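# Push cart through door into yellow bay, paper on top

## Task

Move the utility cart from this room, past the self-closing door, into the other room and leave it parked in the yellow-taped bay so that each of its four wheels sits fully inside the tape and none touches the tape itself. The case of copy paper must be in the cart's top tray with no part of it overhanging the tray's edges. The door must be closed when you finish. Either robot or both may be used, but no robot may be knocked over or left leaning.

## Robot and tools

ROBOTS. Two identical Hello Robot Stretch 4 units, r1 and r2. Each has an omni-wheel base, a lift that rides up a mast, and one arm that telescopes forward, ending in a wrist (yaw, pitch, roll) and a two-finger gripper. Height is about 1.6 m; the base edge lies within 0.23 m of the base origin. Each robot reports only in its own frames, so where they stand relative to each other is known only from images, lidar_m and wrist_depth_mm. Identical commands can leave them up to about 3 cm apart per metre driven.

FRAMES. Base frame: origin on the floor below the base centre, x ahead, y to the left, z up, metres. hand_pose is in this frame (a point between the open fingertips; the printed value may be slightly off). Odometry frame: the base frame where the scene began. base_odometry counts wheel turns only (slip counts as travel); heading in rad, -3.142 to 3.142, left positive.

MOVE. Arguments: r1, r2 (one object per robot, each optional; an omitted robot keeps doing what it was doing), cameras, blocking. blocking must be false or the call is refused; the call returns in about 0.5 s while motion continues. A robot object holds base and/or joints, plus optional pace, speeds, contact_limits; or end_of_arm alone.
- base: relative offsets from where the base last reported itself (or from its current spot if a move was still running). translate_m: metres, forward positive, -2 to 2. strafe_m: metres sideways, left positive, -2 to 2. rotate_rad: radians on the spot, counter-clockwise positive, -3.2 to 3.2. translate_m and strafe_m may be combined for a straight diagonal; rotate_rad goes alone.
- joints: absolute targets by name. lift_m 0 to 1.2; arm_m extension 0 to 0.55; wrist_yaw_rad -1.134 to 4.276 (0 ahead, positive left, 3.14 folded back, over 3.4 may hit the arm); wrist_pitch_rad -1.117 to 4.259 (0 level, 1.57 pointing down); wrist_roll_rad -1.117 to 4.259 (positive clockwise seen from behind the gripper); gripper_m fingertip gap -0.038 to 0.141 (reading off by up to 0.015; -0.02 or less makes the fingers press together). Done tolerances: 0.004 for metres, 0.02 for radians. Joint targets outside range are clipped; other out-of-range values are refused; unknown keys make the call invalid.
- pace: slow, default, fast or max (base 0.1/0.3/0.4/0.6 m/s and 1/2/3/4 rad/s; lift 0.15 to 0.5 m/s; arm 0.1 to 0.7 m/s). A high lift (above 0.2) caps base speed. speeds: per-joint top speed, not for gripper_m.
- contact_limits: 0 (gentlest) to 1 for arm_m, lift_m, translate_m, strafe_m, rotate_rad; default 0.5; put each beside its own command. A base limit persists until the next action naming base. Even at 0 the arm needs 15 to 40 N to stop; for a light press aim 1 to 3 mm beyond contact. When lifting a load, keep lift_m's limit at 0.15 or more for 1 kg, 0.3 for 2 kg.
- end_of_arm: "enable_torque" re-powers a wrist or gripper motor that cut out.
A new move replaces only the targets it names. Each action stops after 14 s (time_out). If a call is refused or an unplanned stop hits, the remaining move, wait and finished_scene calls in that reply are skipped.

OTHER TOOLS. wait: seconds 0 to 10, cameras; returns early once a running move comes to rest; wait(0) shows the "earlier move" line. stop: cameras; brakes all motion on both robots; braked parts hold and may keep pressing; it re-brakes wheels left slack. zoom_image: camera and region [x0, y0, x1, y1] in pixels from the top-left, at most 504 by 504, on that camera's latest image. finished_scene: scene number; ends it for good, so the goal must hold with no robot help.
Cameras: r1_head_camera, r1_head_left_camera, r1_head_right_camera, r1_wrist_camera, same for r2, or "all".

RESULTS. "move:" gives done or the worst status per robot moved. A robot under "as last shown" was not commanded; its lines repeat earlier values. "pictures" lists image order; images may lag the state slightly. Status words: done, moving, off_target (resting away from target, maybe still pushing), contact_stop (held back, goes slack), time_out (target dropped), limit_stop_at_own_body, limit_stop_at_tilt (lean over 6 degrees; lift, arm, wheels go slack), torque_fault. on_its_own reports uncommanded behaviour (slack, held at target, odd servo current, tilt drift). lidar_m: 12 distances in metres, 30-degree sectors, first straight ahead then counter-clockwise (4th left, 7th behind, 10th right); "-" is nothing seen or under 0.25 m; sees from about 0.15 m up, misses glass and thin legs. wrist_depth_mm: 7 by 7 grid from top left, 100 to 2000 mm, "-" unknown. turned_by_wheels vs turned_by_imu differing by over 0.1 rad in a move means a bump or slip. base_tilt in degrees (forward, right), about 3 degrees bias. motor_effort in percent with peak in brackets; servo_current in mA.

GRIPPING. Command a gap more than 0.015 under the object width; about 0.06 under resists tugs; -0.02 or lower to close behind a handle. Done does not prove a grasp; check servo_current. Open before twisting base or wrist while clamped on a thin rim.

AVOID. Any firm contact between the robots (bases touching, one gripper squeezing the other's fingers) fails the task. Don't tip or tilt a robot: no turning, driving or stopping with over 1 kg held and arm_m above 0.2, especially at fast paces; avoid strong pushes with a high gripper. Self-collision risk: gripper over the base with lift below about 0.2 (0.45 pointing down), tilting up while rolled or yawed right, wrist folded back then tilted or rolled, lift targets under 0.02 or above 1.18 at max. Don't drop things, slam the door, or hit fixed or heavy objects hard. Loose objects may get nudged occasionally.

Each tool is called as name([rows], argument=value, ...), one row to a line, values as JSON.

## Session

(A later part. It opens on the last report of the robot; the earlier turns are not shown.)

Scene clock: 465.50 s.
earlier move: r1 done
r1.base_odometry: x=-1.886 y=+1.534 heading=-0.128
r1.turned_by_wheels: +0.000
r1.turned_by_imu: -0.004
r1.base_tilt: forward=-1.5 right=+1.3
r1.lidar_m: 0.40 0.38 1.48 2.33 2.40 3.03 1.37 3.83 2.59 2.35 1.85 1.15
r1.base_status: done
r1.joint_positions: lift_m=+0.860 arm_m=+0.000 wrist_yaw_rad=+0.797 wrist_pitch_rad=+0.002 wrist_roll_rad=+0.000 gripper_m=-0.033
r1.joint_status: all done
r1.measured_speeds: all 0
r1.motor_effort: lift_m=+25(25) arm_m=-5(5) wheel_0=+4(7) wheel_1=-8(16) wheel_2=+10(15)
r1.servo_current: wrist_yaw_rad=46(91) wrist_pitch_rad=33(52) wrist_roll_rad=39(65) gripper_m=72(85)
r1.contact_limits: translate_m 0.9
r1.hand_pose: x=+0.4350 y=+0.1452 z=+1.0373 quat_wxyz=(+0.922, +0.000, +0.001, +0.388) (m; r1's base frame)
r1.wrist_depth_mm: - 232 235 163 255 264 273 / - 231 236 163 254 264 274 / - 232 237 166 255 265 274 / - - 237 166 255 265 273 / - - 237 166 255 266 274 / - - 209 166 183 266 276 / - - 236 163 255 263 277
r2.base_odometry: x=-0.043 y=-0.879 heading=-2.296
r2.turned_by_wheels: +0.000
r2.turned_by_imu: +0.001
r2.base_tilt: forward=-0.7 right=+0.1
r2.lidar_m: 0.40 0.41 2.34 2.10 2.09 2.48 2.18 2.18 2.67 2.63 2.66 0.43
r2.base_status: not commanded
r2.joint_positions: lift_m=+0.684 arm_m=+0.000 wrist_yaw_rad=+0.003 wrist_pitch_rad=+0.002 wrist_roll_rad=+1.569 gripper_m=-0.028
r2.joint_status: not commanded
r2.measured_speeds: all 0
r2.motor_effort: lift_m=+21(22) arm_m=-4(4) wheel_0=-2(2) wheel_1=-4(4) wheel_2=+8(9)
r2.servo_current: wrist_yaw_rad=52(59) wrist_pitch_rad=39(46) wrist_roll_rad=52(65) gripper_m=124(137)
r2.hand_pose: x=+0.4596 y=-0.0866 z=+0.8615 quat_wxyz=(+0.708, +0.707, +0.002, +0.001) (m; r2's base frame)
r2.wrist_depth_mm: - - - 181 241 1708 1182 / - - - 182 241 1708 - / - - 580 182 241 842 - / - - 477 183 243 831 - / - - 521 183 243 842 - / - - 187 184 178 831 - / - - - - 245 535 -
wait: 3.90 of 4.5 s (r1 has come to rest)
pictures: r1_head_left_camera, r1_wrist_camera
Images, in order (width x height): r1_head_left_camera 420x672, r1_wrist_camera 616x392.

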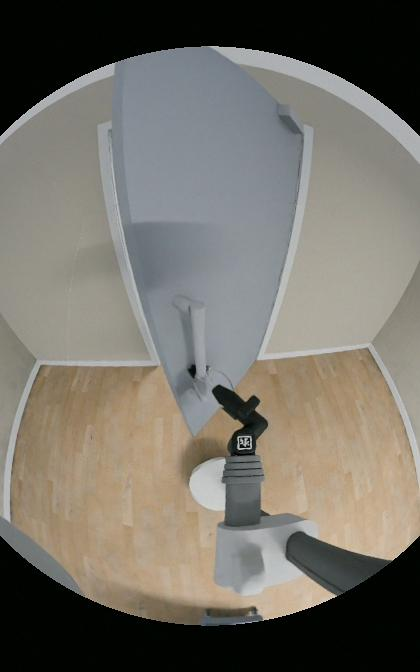

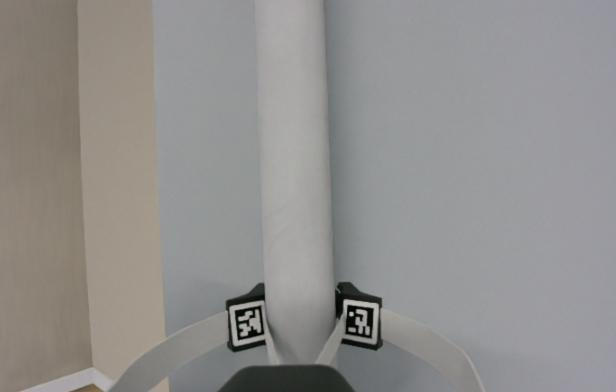

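move(blocking=false, r1={"base":{"translate_m":-0.031,"strafe_m":-0.297},"pace":"slow","contact_limits":{"translate_m":0.9},"joints":{"wrist_yaw_rad":1.1},"speeds":{"wrist_yaw_rad":0.11}})

wait(seconds=4.5, cameras=["r1_wrist_camera"])

move(blocking=false, r1={"base":{"translate_m":0.06,"strafe_m":-0.279},"pace":"slow","contact_limits":{"translate_m":0.9},"joints":{"wrist_yaw_rad":1.4},"speeds":{"wrist_yaw_rad":0.11}})

wait(seconds=4.5, cameras=["r1_wrist_camera","r1_head_left_camera","r2_head_camera"])

Scene clock: 471.97 s.
move: r1 moving
r1.base_odometry: x=-1.889 y=+1.521 heading=-0.128
r1.turned_by_wheels: +0.001
r1.turned_by_imu: +0.000
r1.base_tilt: forward=-1.5 right=+1.3
r1.lidar_m: 0.43 0.38 1.50 2.35 2.39 3.07 1.35 3.83 2.56 2.33 1.86 1.17
r1.base_status: translate_m moving; strafe_m moving
r1.joint_positions: lift_m=+0.860 arm_m=+0.000 wrist_yaw_rad=+0.845 wrist_pitch_rad=+0.002 wrist_roll_rad=+0.000 gripper_m=-0.033
r1.joint_status: wrist_yaw_rad moving
r1.measured_speeds: translate_m=-0.005 strafe_m=-0.052 rotate_rad=+0.000 lift_m=+0.000 arm_m=+0.000 wrist_yaw_rad=+0.110 wrist_pitch_rad=+0.000 wrist_roll_rad=+0.000
r1.motor_effort: lift_m=+24(25) arm_m=-5(5) wheel_0=+9(9) wheel_1=-11(12) wheel_2=+11(12)
r1.servo_current: wrist_yaw_rad=52(85) wrist_pitch_rad=46(46) wrist_roll_rad=59(59) gripper_m=78(85)
r1.contact_limits: translate_m 0.9
r1.hand_pose: x=+0.4277 y=+0.1578 z=+1.0373 quat_wxyz=(+0.912, +0.000, +0.001, +0.410) (m; r1's base frame)
r1.wrist_depth_mm: - - 236 163 253 262 270 / - - 237 164 253 262 271 / - - 236 166 254 262 270 / - - 238 166 254 264 270 / - - 237 166 254 263 272 / - - 208 166 184 264 273 / - - 238 164 254 262 273
r2: as last shown
r2.turned_by_imu: +0.000
r2.base_tilt: forward=-0.7 right=+0.0
r2.lidar_m: 0.39 0.44 2.35 2.09 2.10 2.44 2.19 2.20 2.66 2.63 2.66 0.41
r2.motor_effort: lift_m=+21(21) arm_m=-4(4) wheel_0=-3(3) wheel_1=-4(4) wheel_2=+8(9)
r2.servo_current: wrist_yaw_rad=46(52) wrist_pitch_rad=46(46) wrist_roll_rad=46(52) gripper_m=124(130)
r2.wrist_depth_mm: - - - 181 241 1708 1160 / - - - 181 241 1708 - / - - 580 182 243 842 - / - - 477 183 243 842 - / - - 517 183 243 831 - / - - 186 183 178 842 - / - - - - 244 539 -
pictures: none

Scene clock: 475.63 s.
earlier move: r1 done
r1.base_odometry: x=-1.954 y=+1.244 heading=-0.126
r1.turned_by_wheels: +0.002
r1.turned_by_imu: +0.003
r1.base_tilt: forward=-1.6 right=+1.2
r1.lidar_m: 0.61 0.37 0.41 2.63 2.67 1.40 1.36 3.36 2.25 2.04 1.95 1.31
r1.base_status: done
r1.joint_positions: lift_m=+0.860 arm_m=+0.000 wrist_yaw_rad=+1.113 wrist_pitch_rad=+0.002 wrist_roll_rad=+0.000 gripper_m=-0.033
r1.joint_status: all done
r1.measured_speeds: all 0
r1.motor_effort: lift_m=+25(25) arm_m=+1(5) wheel_0=+19(21) wheel_1=+1(13) wheel_2=+8(14)
r1.servo_current: wrist_yaw_rad=78(85) wrist_pitch_rad=39(52) wrist_roll_rad=39(72) gripper_m=65(85)
r1.contact_limits: translate_m 0.9
r1.hand_pose: x=+0.3768 y=+0.2200 z=+1.0373 quat_wxyz=(+0.849, +0.000, +0.001, +0.528) (m; r1's base frame)
r1.wrist_depth_mm: - - 238 243 245 249 252 / - - 238 243 247 250 251 / - - 239 245 247 250 252 / - - 241 167 247 252 253 / - - 241 244 249 250 253 / - - 182 172 249 253 254 / - 160 242 172 155 252 254
r2.base_odometry: x=-0.043 y=-0.879 heading=-2.296
r2.turned_by_wheels: +0.000
r2.turned_by_imu: +0.001
r2.base_tilt: forward=-0.7 right=+0.1
r2.lidar_m: 0.39 0.43 2.33 2.07 2.07 2.47 2.16 2.20 2.68 2.62 2.65 0.43
r2.base_status: not commanded
r2.joint_positions: lift_m=+0.684 arm_m=+0.000 wrist_yaw_rad=+0.003 wrist_pitch_rad=+0.002 wrist_roll_rad=+1.569 gripper_m=-0.028
r2.joint_status: not commanded
r2.measured_speeds: all 0
r2.motor_effort: lift_m=+21(22) arm_m=-4(4) wheel_0=-2(3) wheel_1=-4(4) wheel_2=+8(9)
r2.servo_current: wrist_yaw_rad=46(65) wrist_pitch_rad=39(46) wrist_roll_rad=52(59) gripper_m=124(137)
r2.hand_pose: x=+0.4596 y=-0.0866 z=+0.8615 quat_wxyz=(+0.708, +0.707, +0.002, +0.001) (m; r2's base frame)
r2.wrist_depth_mm: - - - 182 240 1708 1160 / - - - 181 242 1661 - / - - 580 183 242 831 - / - - 477 182 243 842 - / - - 521 183 244 854 - / - - 186 183 178 842 - / - - - - 244 535 -
wait: 3.67 of 4.5 s (r1 has come to rest)
pictures: r1_wrist_camera
Images, in order (width x height): r1_wrist_camera 616x392.

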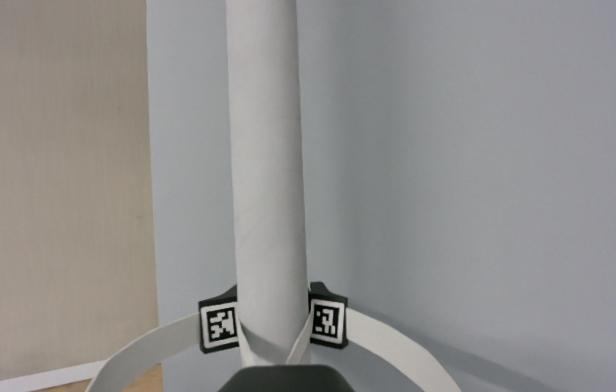

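Scene clock: 476.13 s.
move: r1 moving
r1.base_odometry: x=-1.953 y=+1.231 heading=-0.125
r1.turned_by_wheels: +0.002
r1.turned_by_imu: +0.002
r1.base_tilt: forward=-1.6 right=+1.2
r1.lidar_m: 0.65 0.36 0.39 2.64 2.68 1.41 1.33 3.33 2.25 2.05 1.96 1.29
r1.base_status: translate_m moving; strafe_m moving
r1.joint_positions: lift_m=+0.860 arm_m=+0.000 wrist_yaw_rad=+1.158 wrist_pitch_rad=+0.002 wrist_roll_rad=+0.000 gripper_m=-0.033
r1.joint_status: wrist_yaw_rad moving
r1.measured_speeds: translate_m=+0.012 strafe_m=-0.049 rotate_rad=-0.001 lift_m=+0.000 arm_m=+0.000 wrist_yaw_rad=+0.112 wrist_pitch_rad=+0.000 wrist_roll_rad=+0.000
r1.motor_effort: lift_m=+25(25) arm_m=+4(4) wheel_0=+20(22) wheel_1=-4(4) wheel_2=+2(6)
r1.servo_current: wrist_yaw_rad=65(91) wrist_pitch_rad=46(52) wrist_roll_rad=39(59) gripper_m=65(72)
r1.contact_limits: translate_m 0.9
r1.hand_pose: x=+0.3667 y=+0.2291 z=+1.0373 quat_wxyz=(+0.837, +0.000, +0.001, +0.547) (m; r1's base frame)
r1.wrist_depth_mm: - - 240 242 244 244 246 / - - 241 242 245 245 247 / - - 241 176 243 246 246 / - - 242 165 245 246 247 / - - 242 169 246 247 250 / - - 181 169 246 247 248 / - 156 243 163 159 248 249
r2: as last shown
r2.turned_by_imu: +0.000
r2.lidar_m: 0.40 0.42 2.37 2.08 2.09 2.44 2.18 2.19 2.68 2.65 2.67 0.44
r2.motor_effort: lift_m=+21(22) arm_m=-4(4) wheel_0=-2(2) wheel_1=-3(4) wheel_2=+8(9)
r2.servo_current: wrist_yaw_rad=46(52) wrist_pitch_rad=39(46) wrist_roll_rad=39(59) gripper_m=124(130)
r2.wrist_depth_mm: - - - 182 240 1661 1160 / - - - 181 242 1661 - / - - 585 182 242 842 - / - - 477 182 243 842 - / - - 517 183 244 842 - / - - 186 183 178 842 - / - - - - 244 539 -
pictures: none

Scene clock: 479.73 s.
earlier move: r1 off_target
r1.base_odometry: x=-1.929 y=+0.960 heading=-0.124
r1.turned_by_wheels: +0.000
r1.turned_by_imu: +0.055
r1.base_tilt: forward=-1.6 right=+1.2
r1.lidar_m: 0.77 0.32 0.33 2.90 2.99 1.46 1.41 2.75 1.93 1.80 1.78 1.26
r1.base_status: done
r1.joint_positions: lift_m=+0.860 arm_m=+0.000 wrist_yaw_rad=+1.421 wrist_pitch_rad=+0.002 wrist_roll_rad=+0.000 gripper_m=-0.033
r1.joint_status: wrist_yaw_rad off_target (ended at +1.421, target +1.400)
r1.measured_speeds: all 0
r1.on_its_own: wrist_yaw_rad is at rest, and its servo_current (130 mA) is outside its rest range (0 to 104 mA)
r1.motor_effort: lift_m=+25(25) arm_m=+4(4) wheel_0=+19(30) wheel_1=+7(10) wheel_2=-2(6)
r1.servo_current: wrist_yaw_rad=130(150) wrist_pitch_rad=39(52) wrist_roll_rad=59(65) gripper_m=65(78)
r1.contact_limits: translate_m 0.9
r1.hand_pose: x=+0.3003 y=+0.2721 z=+1.0373 quat_wxyz=(+0.758, -0.001, +0.001, +0.652) (m; r1's base frame)
r1.wrist_depth_mm: - - 162 236 232 227 222 / - - 163 236 232 228 224 / - - 162 236 232 228 224 / - - 161 238 234 228 224 / - - 163 239 234 229 224 / - - 174 179 234 228 225 / - 158 172 179 145 229 226
r2.base_odometry: x=-0.043 y=-0.879 heading=-2.296
r2.turned_by_wheels: +0.000
r2.turned_by_imu: +0.001
r2.base_tilt: forward=-0.7 right=+0.0
r2.lidar_m: 0.41 0.43 2.35 2.08 2.10 2.46 2.18 2.21 2.70 2.64 2.65 0.45
r2.base_status: not commanded
r2.joint_positions: lift_m=+0.684 arm_m=+0.000 wrist_yaw_rad=+0.003 wrist_pitch_rad=+0.002 wrist_roll_rad=+1.569 gripper_m=-0.028
r2.joint_status: not commanded
r2.measured_speeds: all 0
r2.motor_effort: lift_m=+21(22) arm_m=-4(4) wheel_0=-2(3) wheel_1=-4(4) wheel_2=+8(9)
r2.servo_current: wrist_yaw_rad=46(59) wrist_pitch_rad=39(52) wrist_roll_rad=59(59) gripper_m=117(130)
r2.hand_pose: x=+0.4596 y=-0.0866 z=+0.8615 quat_wxyz=(+0.708, +0.707, +0.002, +0.001) (m; r2's base frame)
r2.wrist_depth_mm: - - - 182 241 1756 1160 / - - - 181 241 1661 - / - - 580 182 242 831 - / - - 477 182 242 854 - / - - 521 183 243 854 - / - - 186 183 178 842 - / - - - - 243 544 -
wait: 3.60 of 4.5 s (r1 has come to rest)
pictures: r1_head_left_camera, r1_wrist_camera, r2_head_camera
Images, in order (width x height): r1_head_left_camera 420x672, r1_wrist_camera 616x392, r2_head_camera 420x560.

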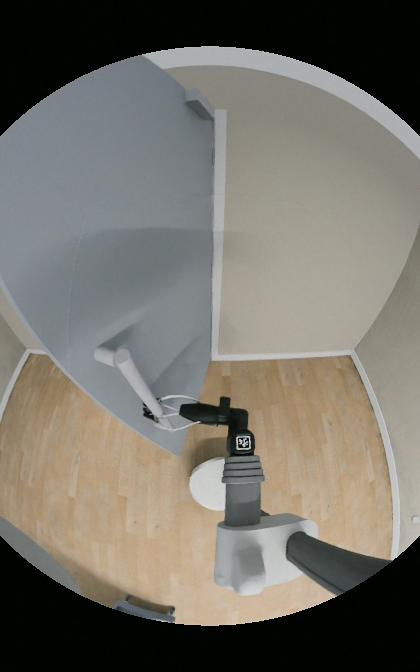

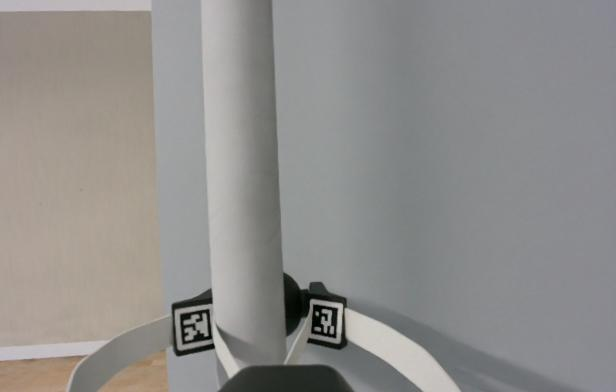

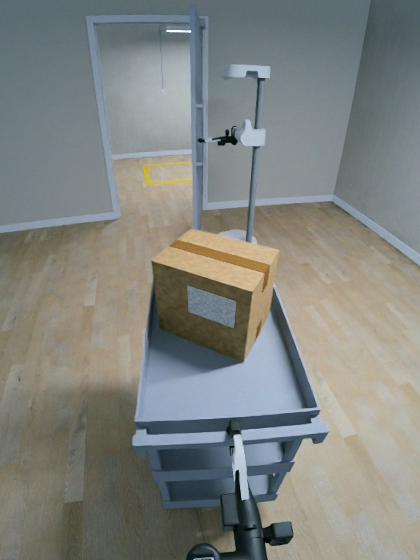

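move(blocking=false, r1={"base":{"strafe_m":0.02},"pace":"slow"}, r2={"base":{"rotate_rad":0.26},"pace":"slow"})

wait(seconds=1)

wait(seconds=1.5, cameras=["r2_head_camera","r2_wrist_camera","r1_head_left_camera","r2_head_right_camera"])

Scene clock: 503.73 s.
move: r1 moving; r2 moving
r1.base_odometry: x=-1.928 y=+0.974 heading=-0.122
r1.turned_by_wheels: +0.002
r1.turned_by_imu: +0.002
r1.base_tilt: forward=-1.6 right=+1.2
r1.lidar_m: 0.77 0.31 0.35 2.87 2.98 1.43 1.43 2.76 1.96 1.80 1.78 1.24
r1.base_status: strafe_m moving
r1.joint_positions: lift_m=+0.860 arm_m=+0.000 wrist_yaw_rad=+1.421 wrist_pitch_rad=+0.002 wrist_roll_rad=+0.000 gripper_m=-0.033
r1.joint_status: not commanded
r1.measured_speeds: translate_m=+0.000 strafe_m=+0.042 rotate_rad=-0.001 lift_m=+0.000 arm_m=+0.000 wrist_yaw_rad=+0.000 wrist_pitch_rad=+0.000 wrist_roll_rad=+0.000
r1.motor_effort: lift_m=+25(25) arm_m=+4(4) wheel_0=+13(17) wheel_1=+12(14) wheel_2=+1(2)
r1.servo_current: wrist_yaw_rad=137(137) wrist_pitch_rad=46(46) wrist_roll_rad=52(59) gripper_m=72(72)
r1.hand_pose: x=+0.3003 y=+0.2721 z=+1.0373 quat_wxyz=(+0.758, -0.001, +0.001, +0.652) (m; r1's base frame)
r1.wrist_depth_mm: - - 161 236 231 225 223 / - - 162 236 231 227 222 / - - 245 236 233 228 222 / - - 163 238 234 228 223 / - - 163 238 234 229 224 / - - 173 179 234 229 224 / - 157 174 178 145 229 225
r2.base_odometry: x=-0.043 y=-0.879 heading=-2.172
r2.turned_by_wheels: +0.124
r2.turned_by_imu: +0.121
r2.base_tilt: forward=-0.7 right=+0.1
r2.lidar_m: 0.41 0.45 2.25 2.06 2.16 2.32 2.18 2.23 2.80 2.63 2.71 0.40
r2.base_status: rotate_rad moving
r2.joint_positions: lift_m=+0.684 arm_m=+0.000 wrist_yaw_rad=-0.006 wrist_pitch_rad=+0.002 wrist_roll_rad=+1.569 gripper_m=-0.029
r2.joint_status: not commanded
r2.measured_speeds: translate_m=-0.001 strafe_m=+0.002 rotate_rad=+0.490 lift_m=+0.000 arm_m=+0.000 wrist_yaw_rad=+0.000 wrist_pitch_rad=+0.000 wrist_roll_rad=+0.000
r2.motor_effort: lift_m=+21(22) arm_m=-4(4) wheel_0=-15(16) wheel_1=-8(9) wheel_2=-11(13)
r2.servo_current: wrist_yaw_rad=46(59) wrist_pitch_rad=39(39) wrist_roll_rad=52(52) gripper_m=117(130)
r2.hand_pose: x=+0.4587 y=-0.0893 z=+0.8615 quat_wxyz=(+0.708, +0.707, -0.002, -0.003) (m; r2's base frame)
r2.wrist_depth_mm: - - - 162 219 1661 535 / - - - 165 223 759 - / - - 480 168 227 - - / - - 480 229 229 - - / - - 539 174 235 - - / - - 186 176 179 - - / - - - - 243 1576 492
pictures: none

Scene clock: 504.37 s.
earlier move: r1 done; r2 moving
r1.base_odometry: x=-1.927 y=+0.980 heading=-0.122
r1.turned_by_wheels: +0.000
r1.turned_by_imu: +0.000
r1.base_tilt: forward=-1.6 right=+1.2
r1.lidar_m: 0.73 0.32 0.33 2.88 2.98 1.46 1.46 2.81 1.95 1.83 1.77 1.27
r1.base_status: done
r1.joint_positions: lift_m=+0.860 arm_m=+0.000 wrist_yaw_rad=+1.421 wrist_pitch_rad=+0.002 wrist_roll_rad=+0.000 gripper_m=-0.033
r1.joint_status: not commanded
r1.measured_speeds: all 0
r1.on_its_own: wrist_yaw_rad is at rest, and its servo_current (137 mA) is outside its rest range (0 to 104 mA)
r1.motor_effort: lift_m=+25(25) arm_m=+4(4) wheel_0=+15(17) wheel_1=+10(14) wheel_2=+2(3)
r1.servo_current: wrist_yaw_rad=137(143) wrist_pitch_rad=39(46) wrist_roll_rad=46(65) gripper_m=72(72)
r1.hand_pose: x=+0.3003 y=+0.2721 z=+1.0373 quat_wxyz=(+0.758, -0.001, +0.001, +0.652) (m; r1's base frame)
r1.wrist_depth_mm: - - 246 236 231 226 220 / - - 162 236 232 226 220 / - - 247 236 233 226 222 / - - 161 236 234 228 222 / - - 168 237 233 227 224 / - - 175 178 234 229 223 / - 150 248 178 145 227 224
r2.base_odometry: x=-0.042 y=-0.879 heading=-2.037
r2.turned_by_wheels: +0.135
r2.turned_by_imu: +0.133
r2.base_tilt: forward=-0.7 right=+0.0
r2.lidar_m: 0.40 2.79 2.16 2.06 2.25 2.22 2.18 2.34 2.71 2.63 2.79 0.40
r2.base_status: rotate_rad moving
r2.joint_positions: lift_m=+0.684 arm_m=+0.000 wrist_yaw_rad=-0.003 wrist_pitch_rad=+0.002 wrist_roll_rad=+1.569 gripper_m=-0.029
r2.joint_status: not commanded
r2.measured_speeds: all 0
r2.motor_effort: lift_m=+21(22) arm_m=+4(6) wheel_0=-5(16) wheel_1=-3(9) wheel_2=-7(14)
r2.servo_current: wrist_yaw_rad=46(59) wrist_pitch_rad=39(52) wrist_roll_rad=46(59) gripper_m=91(130)
r2.hand_pose: x=+0.4590 y=-0.0883 z=+0.8615 quat_wxyz=(+0.708, +0.707, +0.000, -0.002) (m; r2's base frame)
r2.wrist_depth_mm: - - 466 121 176 - - / - 415 418 125 185 - - / - 492 459 135 196 - - / - - 559 144 210 - - / - - - 154 224 1863 - / - - 186 168 175 1618 496 / - - - - - 1618 1182
wait: 0.63 of 1 s (r1 has come to rest)
pictures: none

Scene clock: 504.57 s.
earlier move: r2 done
r1.base_odometry: x=-1.927 y=+0.980 heading=-0.122
r1.turned_by_wheels: +0.000
r1.turned_by_imu: +0.000
r1.base_tilt: forward=-1.6 right=+1.3
r1.lidar_m: 0.75 0.30 0.34 2.87 2.95 1.45 1.46 2.75 1.97 1.83 1.78 1.24
r1.base_status: done
r1.joint_positions: lift_m=+0.860 arm_m=+0.000 wrist_yaw_rad=+1.421 wrist_pitch_rad=+0.002 wrist_roll_rad=+0.000 gripper_m=-0.033
r1.joint_status: not commanded
r1.measured_speeds: all 0
r1.on_its_own: wrist_yaw_rad is at rest, and its servo_current (117 mA) is outside its rest range (0 to 104 mA)
r1.motor_effort: lift_m=+24(25) arm_m=+4(4) wheel_0=+15(17) wheel_1=+10(14) wheel_2=+2(3)
r1.servo_current: wrist_yaw_rad=117(143) wrist_pitch_rad=46(46) wrist_roll_rad=59(65) gripper_m=72(72)
r1.hand_pose: x=+0.3003 y=+0.2721 z=+1.0373 quat_wxyz=(+0.758, -0.001, +0.001, +0.652) (m; r1's base frame)
r1.wrist_depth_mm: - - 245 236 231 225 220 / - - 162 236 232 225 220 / - - 246 236 233 226 222 / - - 161 236 233 226 223 / - - 168 237 234 227 223 / - - 175 178 233 227 224 / - 150 247 179 145 226 224
r2.base_odometry: x=-0.042 y=-0.879 heading=-2.037
r2.turned_by_wheels: +0.000
r2.turned_by_imu: +0.000
r2.base_tilt: forward=-0.7 right=+0.1
r2.lidar_m: 0.41 2.80 2.14 2.09 2.21 2.23 2.15 2.32 2.70 2.63 2.84 0.38
r2.base_status: done
r2.joint_positions: lift_m=+0.684 arm_m=+0.000 wrist_yaw_rad=-0.003 wrist_pitch_rad=+0.002 wrist_roll_rad=+1.569 gripper_m=-0.029
r2.joint_status: not commanded
r2.measured_speeds: all 0
r2.motor_effort: lift_m=+21(22) arm_m=+5(6) wheel_0=-2(16) wheel_1=-4(9) wheel_2=-7(14)
r2.servo_current: wrist_yaw_rad=39(59) wrist_pitch_rad=33(52) wrist_roll_rad=52(59) gripper_m=91(130)
r2.hand_pose: x=+0.4590 y=-0.0883 z=+0.8615 quat_wxyz=(+0.708, +0.707, +0.000, -0.002) (m; r2's base frame)
r2.wrist_depth_mm: - - 469 121 176 - - / - 418 415 126 185 - - / - 492 459 135 196 - - / - - 554 144 211 - - / - - - 154 224 1808 - / - - 185 168 176 1618 492 / - - - - - 1618 1160
wait: 0.20 of 1.5 s (r2 has come to rest)
pictures: r1_head_left_camera, r2_head_camera, r2_head_right_camera, r2_wrist_camera
Images, in order (width x height): r1_head_left_camera 420x672, r2_head_camera 420x560, r2_head_right_camera 420x672, r2_wrist_camera 616x392.

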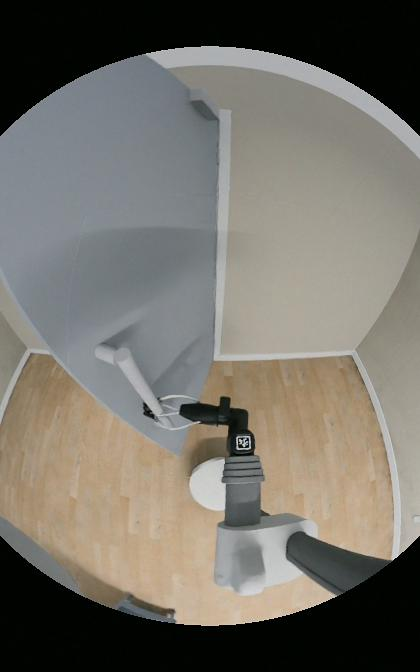

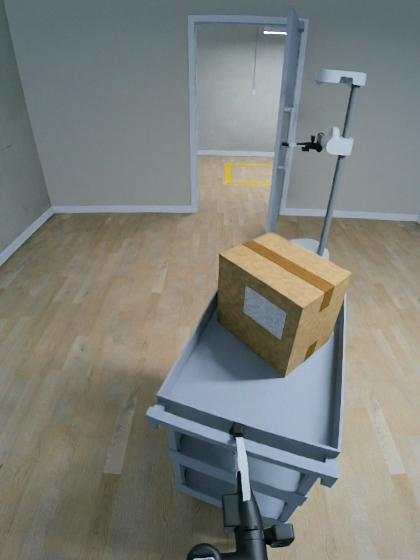

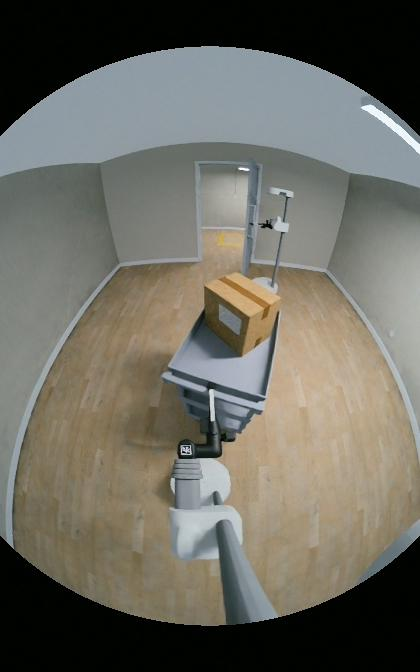

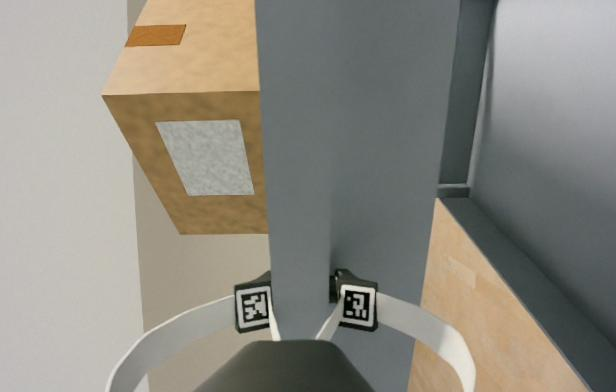

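move(blocking=false, r2={"base":{"strafe_m":-0.19},"pace":"slow"})

wait(seconds=3.5, cameras=["r2_head_camera","r2_wrist_camera"])

Scene clock: 511.07 s.
move: r2 moving
r1.base_odometry: x=-1.927 y=+0.980 heading=-0.122
r1.turned_by_wheels: +0.000
r1.turned_by_imu: +0.000
r1.base_tilt: forward=-1.7 right=+1.2
r1.lidar_m: 0.77 0.31 0.35 2.89 2.97 1.46 1.45 2.79 1.95 1.83 1.78 1.26
r1.base_status: not commanded
r1.joint_positions: lift_m=+0.860 arm_m=+0.000 wrist_yaw_rad=+1.421 wrist_pitch_rad=+0.002 wrist_roll_rad=+0.000 gripper_m=-0.033
r1.joint_status: not commanded
r1.measured_speeds: all 0
r1.motor_effort: lift_m=+25(25) arm_m=+3(4) wheel_0=+16(16) wheel_1=+10(10) wheel_2=+2(2)
r1.servo_current: wrist_yaw_rad=104(137) wrist_pitch_rad=39(52) wrist_roll_rad=59(59) gripper_m=65(72)
r1.hand_pose: x=+0.3003 y=+0.2721 z=+1.0373 quat_wxyz=(+0.758, -0.001, +0.001, +0.652) (m; r1's base frame)
r1.wrist_depth_mm: - - 244 236 232 225 220 / - - 162 236 232 226 220 / - - 246 237 233 227 220 / - - 161 236 234 229 222 / - - 168 238 234 228 224 / - - 176 178 234 228 224 / - 150 249 178 145 228 224
r2.base_odometry: x=-0.055 y=-0.872 heading=-2.037
r2.turned_by_wheels: +0.000
r2.turned_by_imu: +0.001
r2.base_tilt: forward=-0.7 right=+0.1
r2.lidar_m: 0.42 0.52 2.17 2.08 2.22 2.22 2.19 2.30 2.68 2.62 2.81 0.39
r2.base_status: strafe_m moving
r2.joint_positions: lift_m=+0.684 arm_m=+0.000 wrist_yaw_rad=-0.002 wrist_pitch_rad=+0.002 wrist_roll_rad=+1.569 gripper_m=-0.029
r2.joint_status: not commanded
r2.measured_speeds: translate_m=+0.000 strafe_m=-0.056 rotate_rad=-0.002 lift_m=+0.000 arm_m=+0.000 wrist_yaw_rad=+0.001 wrist_pitch_rad=+0.000 wrist_roll_rad=+0.000
r2.motor_effort: lift_m=+21(21) arm_m=+4(5) wheel_0=+9(12) wheel_1=-7(9) wheel_2=-1(5)
r2.servo_current: wrist_yaw_rad=39(59) wrist_pitch_rad=39(46) wrist_roll_rad=52(59) gripper_m=85(91)
r2.hand_pose: x=+0.4591 y=-0.0880 z=+0.8615 quat_wxyz=(+0.708, +0.707, +0.000, -0.001) (m; r2's base frame)
r2.wrist_depth_mm: - - 469 121 176 - - / - 415 413 125 185 - - / - 469 455 135 196 - - / - - 554 143 209 - - / - - - 154 224 1921 - / - - 185 168 177 1618 500 / - - - - - 1618 1160
pictures: none

Scene clock: 513.60 s.
earlier move: r2 done
r1.base_odometry: x=-1.927 y=+0.980 heading=-0.122
r1.turned_by_wheels: +0.000
r1.turned_by_imu: +0.000
r1.base_tilt: forward=-1.6 right=+1.2
r1.lidar_m: 0.73 0.31 0.35 2.90 2.97 1.39 1.34 2.77 1.96 1.82 1.79 1.24
r1.base_status: not commanded
r1.joint_positions: lift_m=+0.860 arm_m=+0.000 wrist_yaw_rad=+1.421 wrist_pitch_rad=+0.002 wrist_roll_rad=+0.000 gripper_m=-0.033
r1.joint_status: not commanded
r1.measured_speeds: all 0
r1.on_its_own: wrist_yaw_rad is at rest, and its servo_current (130 mA) is outside its rest range (0 to 104 mA)
r1.motor_effort: lift_m=+25(25) arm_m=+3(4) wheel_0=+15(16) wheel_1=+10(10) wheel_2=+2(2)
r1.servo_current: wrist_yaw_rad=130(150) wrist_pitch_rad=46(52) wrist_roll_rad=52(72) gripper_m=65(78)
r1.hand_pose: x=+0.3003 y=+0.2721 z=+1.0373 quat_wxyz=(+0.758, -0.001, +0.001, +0.652) (m; r1's base frame)
r1.wrist_depth_mm: - - 245 236 232 225 220 / - - 162 236 232 226 221 / - - 247 236 234 227 221 / - - 162 237 234 227 221 / - - 167 238 234 228 223 / - - 175 179 234 228 222 / - 150 247 179 145 227 224
r2.base_odometry: x=-0.212 y=-0.793 heading=-2.037
r2.turned_by_wheels: +0.000
r2.turned_by_imu: +0.001
r2.base_tilt: forward=-0.7 right=+0.1
r2.lidar_m: 0.41 0.45 2.34 2.25 2.43 2.25 2.19 2.33 2.50 2.45 2.60 0.42
r2.base_status: done
r2.joint_positions: lift_m=+0.684 arm_m=+0.000 wrist_yaw_rad=+0.003 wrist_pitch_rad=+0.002 wrist_roll_rad=+1.569 gripper_m=-0.029
r2.joint_status: not commanded
r2.measured_speeds: all 0
r2.motor_effort: lift_m=+21(21) arm_m=+4(5) wheel_0=+6(14) wheel_1=-3(9) wheel_2=+0(5)
r2.servo_current: wrist_yaw_rad=46(59) wrist_pitch_rad=39(46) wrist_roll_rad=39(59) gripper_m=85(91)
r2.hand_pose: x=+0.4595 y=-0.0864 z=+0.8615 quat_wxyz=(+0.708, +0.707, +0.002, +0.001) (m; r2's base frame)
r2.wrist_depth_mm: - - - 152 208 1576 - / - - 574 156 213 - - / - 492 449 159 218 - - / - - 480 162 224 842 - / - - 549 168 229 - - / - - 187 171 176 - - / - - - - - 535 500
wait: 2.53 of 3.5 s (r2 has come to rest)
pictures: r2_head_camera, r2_wrist_camera
Images, in order (width x height): r2_head_camera 420x560, r2_wrist_camera 616x392.

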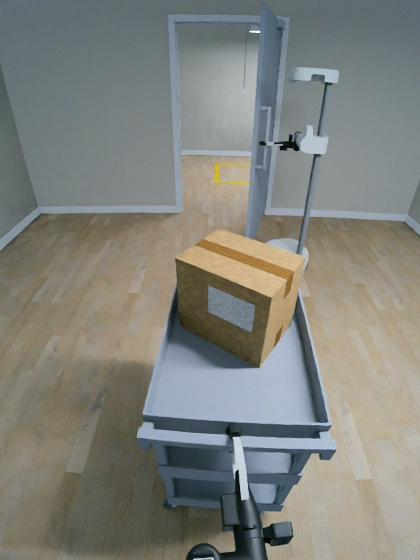

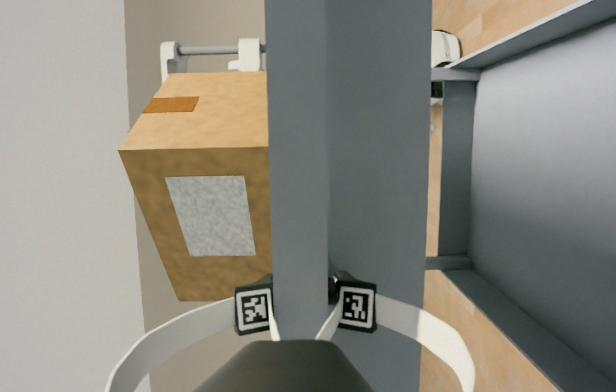

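move(blocking=false, r2={"base":{"translate_m":1.2,"strafe_m":-0.04},"pace":"slow"})

wait(seconds=6, cameras=["r2_head_camera"])

wait(seconds=7, cameras=["r2_head_camera","r2_head_right_camera","r1_head_left_camera"])

Scene clock: 530.10 s.
move: r2 moving
r1.base_odometry: x=-1.927 y=+0.980 heading=-0.122
r1.turned_by_wheels: +0.000
r1.turned_by_imu: +0.000
r1.base_tilt: forward=-1.6 right=+1.2
r1.lidar_m: 0.73 0.31 0.35 2.86 2.97 1.37 1.34 2.81 1.97 1.82 1.81 1.26
r1.base_status: not commanded
r1.joint_positions: lift_m=+0.860 arm_m=+0.000 wrist_yaw_rad=+1.421 wrist_pitch_rad=+0.002 wrist_roll_rad=+0.000 gripper_m=-0.033
r1.joint_status: not commanded
r1.measured_speeds: all 0
r1.motor_effort: lift_m=+24(25) arm_m=+4(4) wheel_0=+15(16) wheel_1=+10(10) wheel_2=+2(2)
r1.servo_current: wrist_yaw_rad=137(137) wrist_pitch_rad=39(46) wrist_roll_rad=52(59) gripper_m=72(72)
r1.hand_pose: x=+0.3003 y=+0.2721 z=+1.0373 quat_wxyz=(+0.758, -0.001, +0.001, +0.652) (m; r1's base frame)
r1.wrist_depth_mm: - - 245 237 232 225 221 / - - 163 236 233 226 221 / - - 245 236 233 226 222 / - - 162 237 232 227 222 / - - 168 238 234 228 224 / - - 176 179 233 228 224 / - 150 248 178 145 227 224
r2.base_odometry: x=-0.218 y=-0.804 heading=-2.037
r2.turned_by_wheels: +0.000
r2.turned_by_imu: +0.000
r2.base_tilt: forward=-0.7 right=+0.1
r2.lidar_m: 0.40 0.48 2.34 2.26 2.42 2.25 2.20 2.35 2.50 2.42 2.60 0.44
r2.base_status: translate_m moving; strafe_m moving
r2.joint_positions: lift_m=+0.684 arm_m=+0.000 wrist_yaw_rad=+0.001 wrist_pitch_rad=+0.002 wrist_roll_rad=+1.569 gripper_m=-0.029
r2.joint_status: not commanded
r2.measured_speeds: translate_m=+0.048 strafe_m=-0.002 rotate_rad=-0.005 lift_m=+0.000 arm_m=+0.000 wrist_yaw_rad=-0.018 wrist_pitch_rad=+0.000 wrist_roll_rad=+0.000
r2.motor_effort: lift_m=+21(21) arm_m=+4(5) wheel_0=+8(13) wheel_1=+7(9) wheel_2=-13(13)
r2.servo_current: wrist_yaw_rad=39(59) wrist_pitch_rad=46(46) wrist_roll_rad=46(59) gripper_m=78(91)
r2.hand_pose: x=+0.4593 y=-0.0871 z=+0.8615 quat_wxyz=(+0.708, +0.707, +0.001, +0.000) (m; r2's base frame)
r2.wrist_depth_mm: - - - 156 213 1576 549 / - - 574 158 217 - - / - - 455 161 221 - - / - - 480 164 224 831 - / - - 539 168 229 - - / - - 185 171 177 - - / - - - - - 1499 484
pictures: none

Scene clock: 536.10 s.
earlier move: r2 moving
r1.base_odometry: x=-1.927 y=+0.980 heading=-0.122
r1.turned_by_wheels: +0.000
r1.turned_by_imu: +0.000
r1.base_tilt: forward=-1.6 right=+1.2
r1.lidar_m: 0.74 0.30 0.34 2.88 2.95 0.82 0.84 2.78 1.95 1.80 1.78 1.25
r1.base_status: not commanded
r1.joint_positions: lift_m=+0.860 arm_m=+0.000 wrist_yaw_rad=+1.421 wrist_pitch_rad=+0.002 wrist_roll_rad=+0.000 gripper_m=-0.033
r1.joint_status: not commanded
r1.measured_speeds: all 0
r1.motor_effort: lift_m=+25(25) arm_m=+4(4) wheel_0=+15(16) wheel_1=+10(10) wheel_2=+2(2)
r1.servo_current: wrist_yaw_rad=124(150) wrist_pitch_rad=39(52) wrist_roll_rad=59(72) gripper_m=65(78)
r1.hand_pose: x=+0.3003 y=+0.2721 z=+1.0373 quat_wxyz=(+0.758, -0.001, +0.001, +0.652) (m; r1's base frame)
r1.wrist_depth_mm: - - 245 236 230 224 220 / - - 163 237 233 226 222 / - - 247 236 233 226 221 / - - 162 237 234 228 222 / - - 168 238 233 227 224 / - - 176 179 233 228 225 / - 150 248 178 145 228 224
r2.base_odometry: x=-0.499 y=-1.320 heading=-2.037
r2.turned_by_wheels: +0.000
r2.turned_by_imu: -0.001
r2.base_tilt: forward=-0.7 right=+0.0
r2.lidar_m: 0.42 3.02 2.32 2.28 2.38 2.86 2.80 3.00 2.55 2.47 2.64 0.38
r2.base_status: translate_m moving; strafe_m moving
r2.joint_positions: lift_m=+0.684 arm_m=+0.000 wrist_yaw_rad=-0.003 wrist_pitch_rad=+0.002 wrist_roll_rad=+1.569 gripper_m=-0.029
r2.joint_status: not commanded
r2.measured_speeds: translate_m=+0.101 strafe_m=-0.003 rotate_rad=+0.000 lift_m=+0.000 arm_m=+0.000 wrist_yaw_rad=+0.000 wrist_pitch_rad=+0.000 wrist_roll_rad=+0.000
r2.motor_effort: lift_m=+21(21) arm_m=+5(5) wheel_0=+4(13) wheel_1=+5(9) wheel_2=-10(15)
r2.servo_current: wrist_yaw_rad=46(59) wrist_pitch_rad=46(46) wrist_roll_rad=46(65) gripper_m=78(91)
r2.hand_pose: x=+0.4590 y=-0.0882 z=+0.8615 quat_wxyz=(+0.708, +0.707, +0.000, -0.002) (m; r2's base frame)
r2.wrist_depth_mm: - 415 410 107 163 - - / - 397 399 118 176 - - / - - 480 125 189 - - / - - 609 136 204 - - / - - - 148 224 1708 - / - - 185 167 177 1618 484 / - - - - - 1576 1182
wait: 6.00 s; no rest
pictures: r2_head_camera
Images, in order (width x height): r2_head_camera 420x560.

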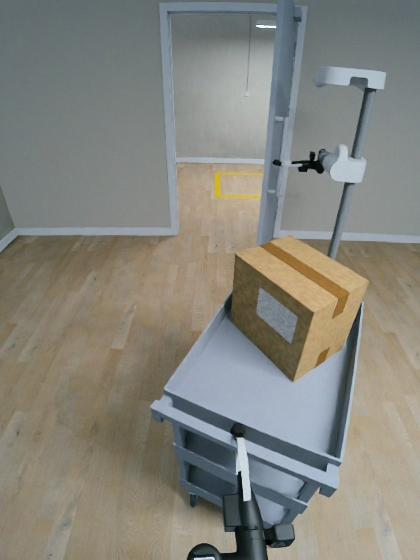

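Scene clock: 542.90 s.
earlier move: r2 done
r1.base_odometry: x=-1.927 y=+0.980 heading=-0.122
r1.turned_by_wheels: +0.000
r1.turned_by_imu: +0.000
r1.base_tilt: forward=-1.7 right=+1.2
r1.lidar_m: 0.73 0.33 0.35 2.88 0.31 0.30 0.37 2.78 1.94 1.82 1.78 1.23
r1.base_status: not commanded
r1.joint_positions: lift_m=+0.860 arm_m=+0.000 wrist_yaw_rad=+1.421 wrist_pitch_rad=+0.002 wrist_roll_rad=+0.000 gripper_m=-0.033
r1.joint_status: not commanded
r1.measured_speeds: all 0
r1.on_its_own: wrist_yaw_rad is at rest, and its servo_current (130 mA) is outside its rest range (0 to 104 mA)
r1.motor_effort: lift_m=+25(25) arm_m=+4(4) wheel_0=+15(16) wheel_1=+10(10) wheel_2=+2(2)
r1.servo_current: wrist_yaw_rad=130(169) wrist_pitch_rad=33(52) wrist_roll_rad=39(78) gripper_m=65(78)
r1.hand_pose: x=+0.3003 y=+0.2721 z=+1.0373 quat_wxyz=(+0.758, -0.001, +0.001, +0.652) (m; r1's base frame)
r1.wrist_depth_mm: - - 243 236 232 225 222 / - - 162 237 231 225 221 / - - 247 236 234 227 221 / - - 161 236 233 227 222 / - - 168 237 234 227 223 / - - 176 179 234 229 223 / - 150 248 178 145 228 224
r2.base_odometry: x=-0.787 y=-1.847 heading=-2.036
r2.turned_by_wheels: +0.000
r2.turned_by_imu: +0.001
r2.base_tilt: forward=-0.7 right=+0.1
r2.lidar_m: 0.45 2.58 2.30 2.24 2.40 3.44 3.42 3.32 2.54 2.49 0.43 0.32
r2.base_status: done
r2.joint_positions: lift_m=+0.684 arm_m=+0.000 wrist_yaw_rad=-0.003 wrist_pitch_rad=+0.002 wrist_roll_rad=+1.569 gripper_m=-0.029
r2.joint_status: not commanded
r2.measured_speeds: all 0
r2.motor_effort: lift_m=+21(21) arm_m=+4(5) wheel_0=+4(13) wheel_1=+4(9) wheel_2=-7(15)
r2.servo_current: wrist_yaw_rad=52(65) wrist_pitch_rad=39(46) wrist_roll_rad=46(65) gripper_m=78(91)
r2.hand_pose: x=+0.4590 y=-0.0882 z=+0.8615 quat_wxyz=(+0.708, +0.707, +0.000, -0.002) (m; r2's base frame)
r2.wrist_depth_mm: - 389 - - - 113 - / - 544 544 - - - - / - - - - 150 - - / - - - - 185 1397 512 / - - - - 220 1576 469 / - - 185 138 176 1618 427 / - - - - - 1661 1182
wait: 6.80 of 7 s (r2 has come to rest)
pictures: r1_head_left_camera, r2_head_camera, r2_head_right_camera
Images, in order (width x height): r1_head_left_camera 420x672, r2_head_camera 420x560, r2_head_right_camera 420x672.

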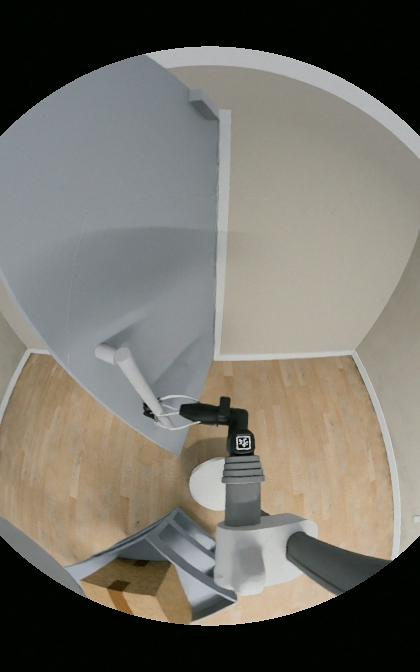

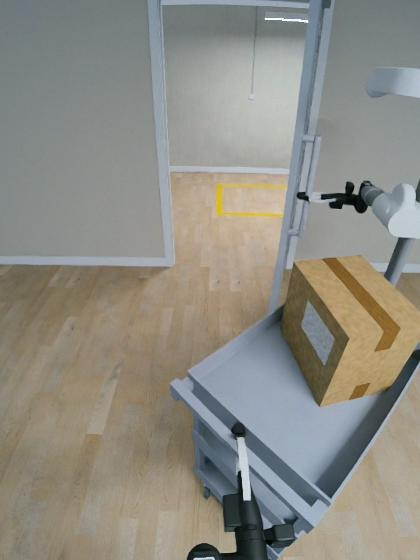

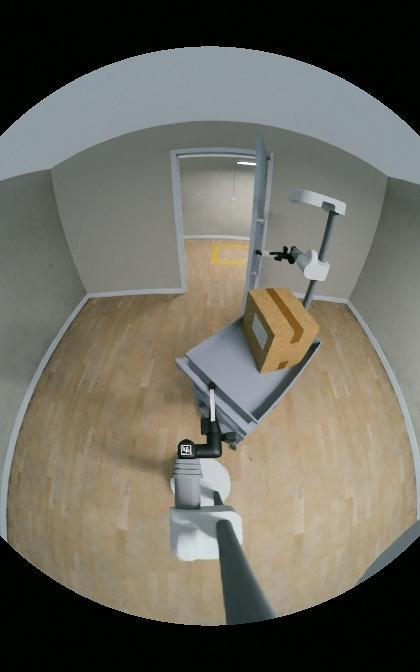

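move(blocking=false, r2={"base":{"translate_m":-0.9},"pace":"slow"})

wait(seconds=9.5, cameras=["r2_head_camera","r2_head_left_camera"])

Scene clock: 567.30 s.
move: r2 moving
r1.base_odometry: x=-1.927 y=+0.980 heading=-0.122
r1.turned_by_wheels: +0.000
r1.turned_by_imu: +0.000
r1.base_tilt: forward=-1.6 right=+1.2
r1.lidar_m: 0.77 0.31 0.34 2.89 0.31 0.32 0.40 2.80 1.96 1.83 1.79 1.26
r1.base_status: not commanded
r1.joint_positions: lift_m=+0.860 arm_m=+0.000 wrist_yaw_rad=+1.421 wrist_pitch_rad=+0.002 wrist_roll_rad=+0.000 gripper_m=-0.033
r1.joint_status: not commanded
r1.measured_speeds: all 0
r1.motor_effort: lift_m=+24(25) arm_m=+4(4) wheel_0=+15(16) wheel_1=+10(10) wheel_2=+2(2)
r1.servo_current: wrist_yaw_rad=104(150) wrist_pitch_rad=39(52) wrist_roll_rad=52(59) gripper_m=65(72)
r1.hand_pose: x=+0.3003 y=+0.2721 z=+1.0373 quat_wxyz=(+0.758, -0.001, +0.001, +0.652) (m; r1's base frame)
r1.wrist_depth_mm: - - 245 236 231 225 220 / - - 162 236 234 226 222 / - - 247 236 232 225 221 / - - 162 236 233 227 223 / - - 168 238 233 228 223 / - - 175 179 233 227 224 / - 150 248 179 145 227 224
r2.base_odometry: x=-0.781 y=-1.837 heading=-2.037
r2.turned_by_wheels: +0.000
r2.turned_by_imu: +0.000
r2.base_tilt: forward=-0.7 right=+0.1
r2.lidar_m: 0.44 2.60 2.31 2.24 2.43 3.46 3.39 3.33 2.57 2.50 0.44 0.32
r2.base_status: translate_m moving
r2.joint_positions: lift_m=+0.684 arm_m=+0.000 wrist_yaw_rad=-0.003 wrist_pitch_rad=+0.002 wrist_roll_rad=+1.569 gripper_m=-0.029
r2.joint_status: not commanded
r2.measured_speeds: translate_m=-0.049 strafe_m=+0.000 rotate_rad=+0.000 lift_m=+0.000 arm_m=+0.000 wrist_yaw_rad=+0.000 wrist_pitch_rad=+0.000 wrist_roll_rad=+0.000
r2.motor_effort: lift_m=+21(21) arm_m=+4(5) wheel_0=-1(8) wheel_1=-7(8) wheel_2=+9(10)
r2.servo_current: wrist_yaw_rad=46(52) wrist_pitch_rad=39(46) wrist_roll_rad=46(52) gripper_m=78(91)
r2.hand_pose: x=+0.4590 y=-0.0882 z=+0.8615 quat_wxyz=(+0.708, +0.707, +0.000, -0.002) (m; r2's base frame)
r2.wrist_depth_mm: - 387 - - - 113 - / - 535 504 - - - - / - - - - 150 - - / - - - - 185 1397 521 / - - - - 218 1618 469 / - - 186 138 176 1618 430 / - - - - - 1618 1118
pictures: none

Scene clock: 576.80 s.
earlier move: r2 moving
r1.base_odometry: x=-1.927 y=+0.980 heading=-0.122
r1.turned_by_wheels: +0.000
r1.turned_by_imu: -0.001
r1.base_tilt: forward=-1.6 right=+1.2
r1.lidar_m: 0.77 0.31 0.35 2.89 2.96 1.07 1.23 2.80 1.94 1.83 1.80 1.24
r1.base_status: not commanded
r1.joint_positions: lift_m=+0.860 arm_m=+0.000 wrist_yaw_rad=+1.421 wrist_pitch_rad=+0.002 wrist_roll_rad=+0.000 gripper_m=-0.033
r1.joint_status: not commanded
r1.measured_speeds: all 0
r1.on_its_own: wrist_yaw_rad is at rest, and its servo_current (137 mA) is outside its rest range (0 to 104 mA)
r1.motor_effort: lift_m=+25(25) arm_m=+4(4) wheel_0=+16(16) wheel_1=+10(10) wheel_2=+2(2)
r1.servo_current: wrist_yaw_rad=137(150) wrist_pitch_rad=39(52) wrist_roll_rad=33(65) gripper_m=72(78)
r1.hand_pose: x=+0.3003 y=+0.2721 z=+1.0373 quat_wxyz=(+0.758, -0.001, +0.001, +0.652) (m; r1's base frame)
r1.wrist_depth_mm: - - 245 236 231 225 220 / - - 163 236 232 225 220 / - - 245 237 233 227 221 / - - 161 236 233 226 222 / - - 168 238 233 227 224 / - - 176 178 233 228 223 / - 149 248 179 145 228 224
r2.base_odometry: x=-0.382 y=-1.044 heading=-2.037
r2.turned_by_wheels: +0.000
r2.turned_by_imu: +0.002
r2.base_tilt: forward=-0.7 right=+0.1
r2.lidar_m: 0.38 0.39 2.36 2.30 2.48 2.58 2.48 2.65 2.47 2.43 2.59 0.45
r2.base_status: translate_m moving
r2.joint_positions: lift_m=+0.684 arm_m=+0.000 wrist_yaw_rad=+0.000 wrist_pitch_rad=+0.002 wrist_roll_rad=+1.569 gripper_m=-0.029
r2.joint_status: not commanded
r2.measured_speeds: translate_m=-0.002 strafe_m=+0.000 rotate_rad=+0.000 lift_m=+0.000 arm_m=+0.000 wrist_yaw_rad=+0.000 wrist_pitch_rad=+0.000 wrist_roll_rad=+0.000
r2.motor_effort: lift_m=+21(21) arm_m=+5(5) wheel_0=-4(12) wheel_1=-5(8) wheel_2=+6(12)
r2.servo_current: wrist_yaw_rad=65(65) wrist_pitch_rad=39(46) wrist_roll_rad=46(65) gripper_m=85(91)
r2.hand_pose: x=+0.4592 y=-0.0875 z=+0.8615 quat_wxyz=(+0.708, +0.707, +0.000, -0.001) (m; r2's base frame)
r2.wrist_depth_mm: - - - 181 242 1576 1160 / - - - 178 241 1618 - / - - 627 178 238 831 - / - - 473 235 236 831 - / - - 496 175 234 - - / - - 186 173 177 - - / - - 591 - 230 - -
wait: 9.50 s; no rest
pictures: r2_head_camera, r2_head_left_camera
Images, in order (width x height): r2_head_camera 420x560, r2_head_left_camera 420x672.

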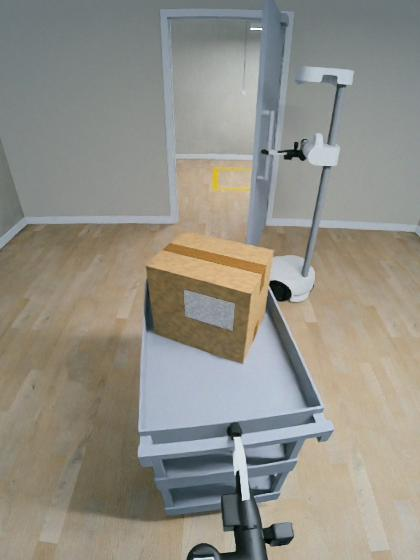

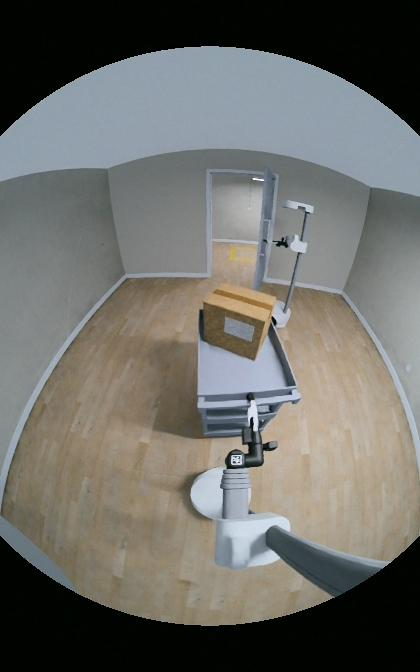

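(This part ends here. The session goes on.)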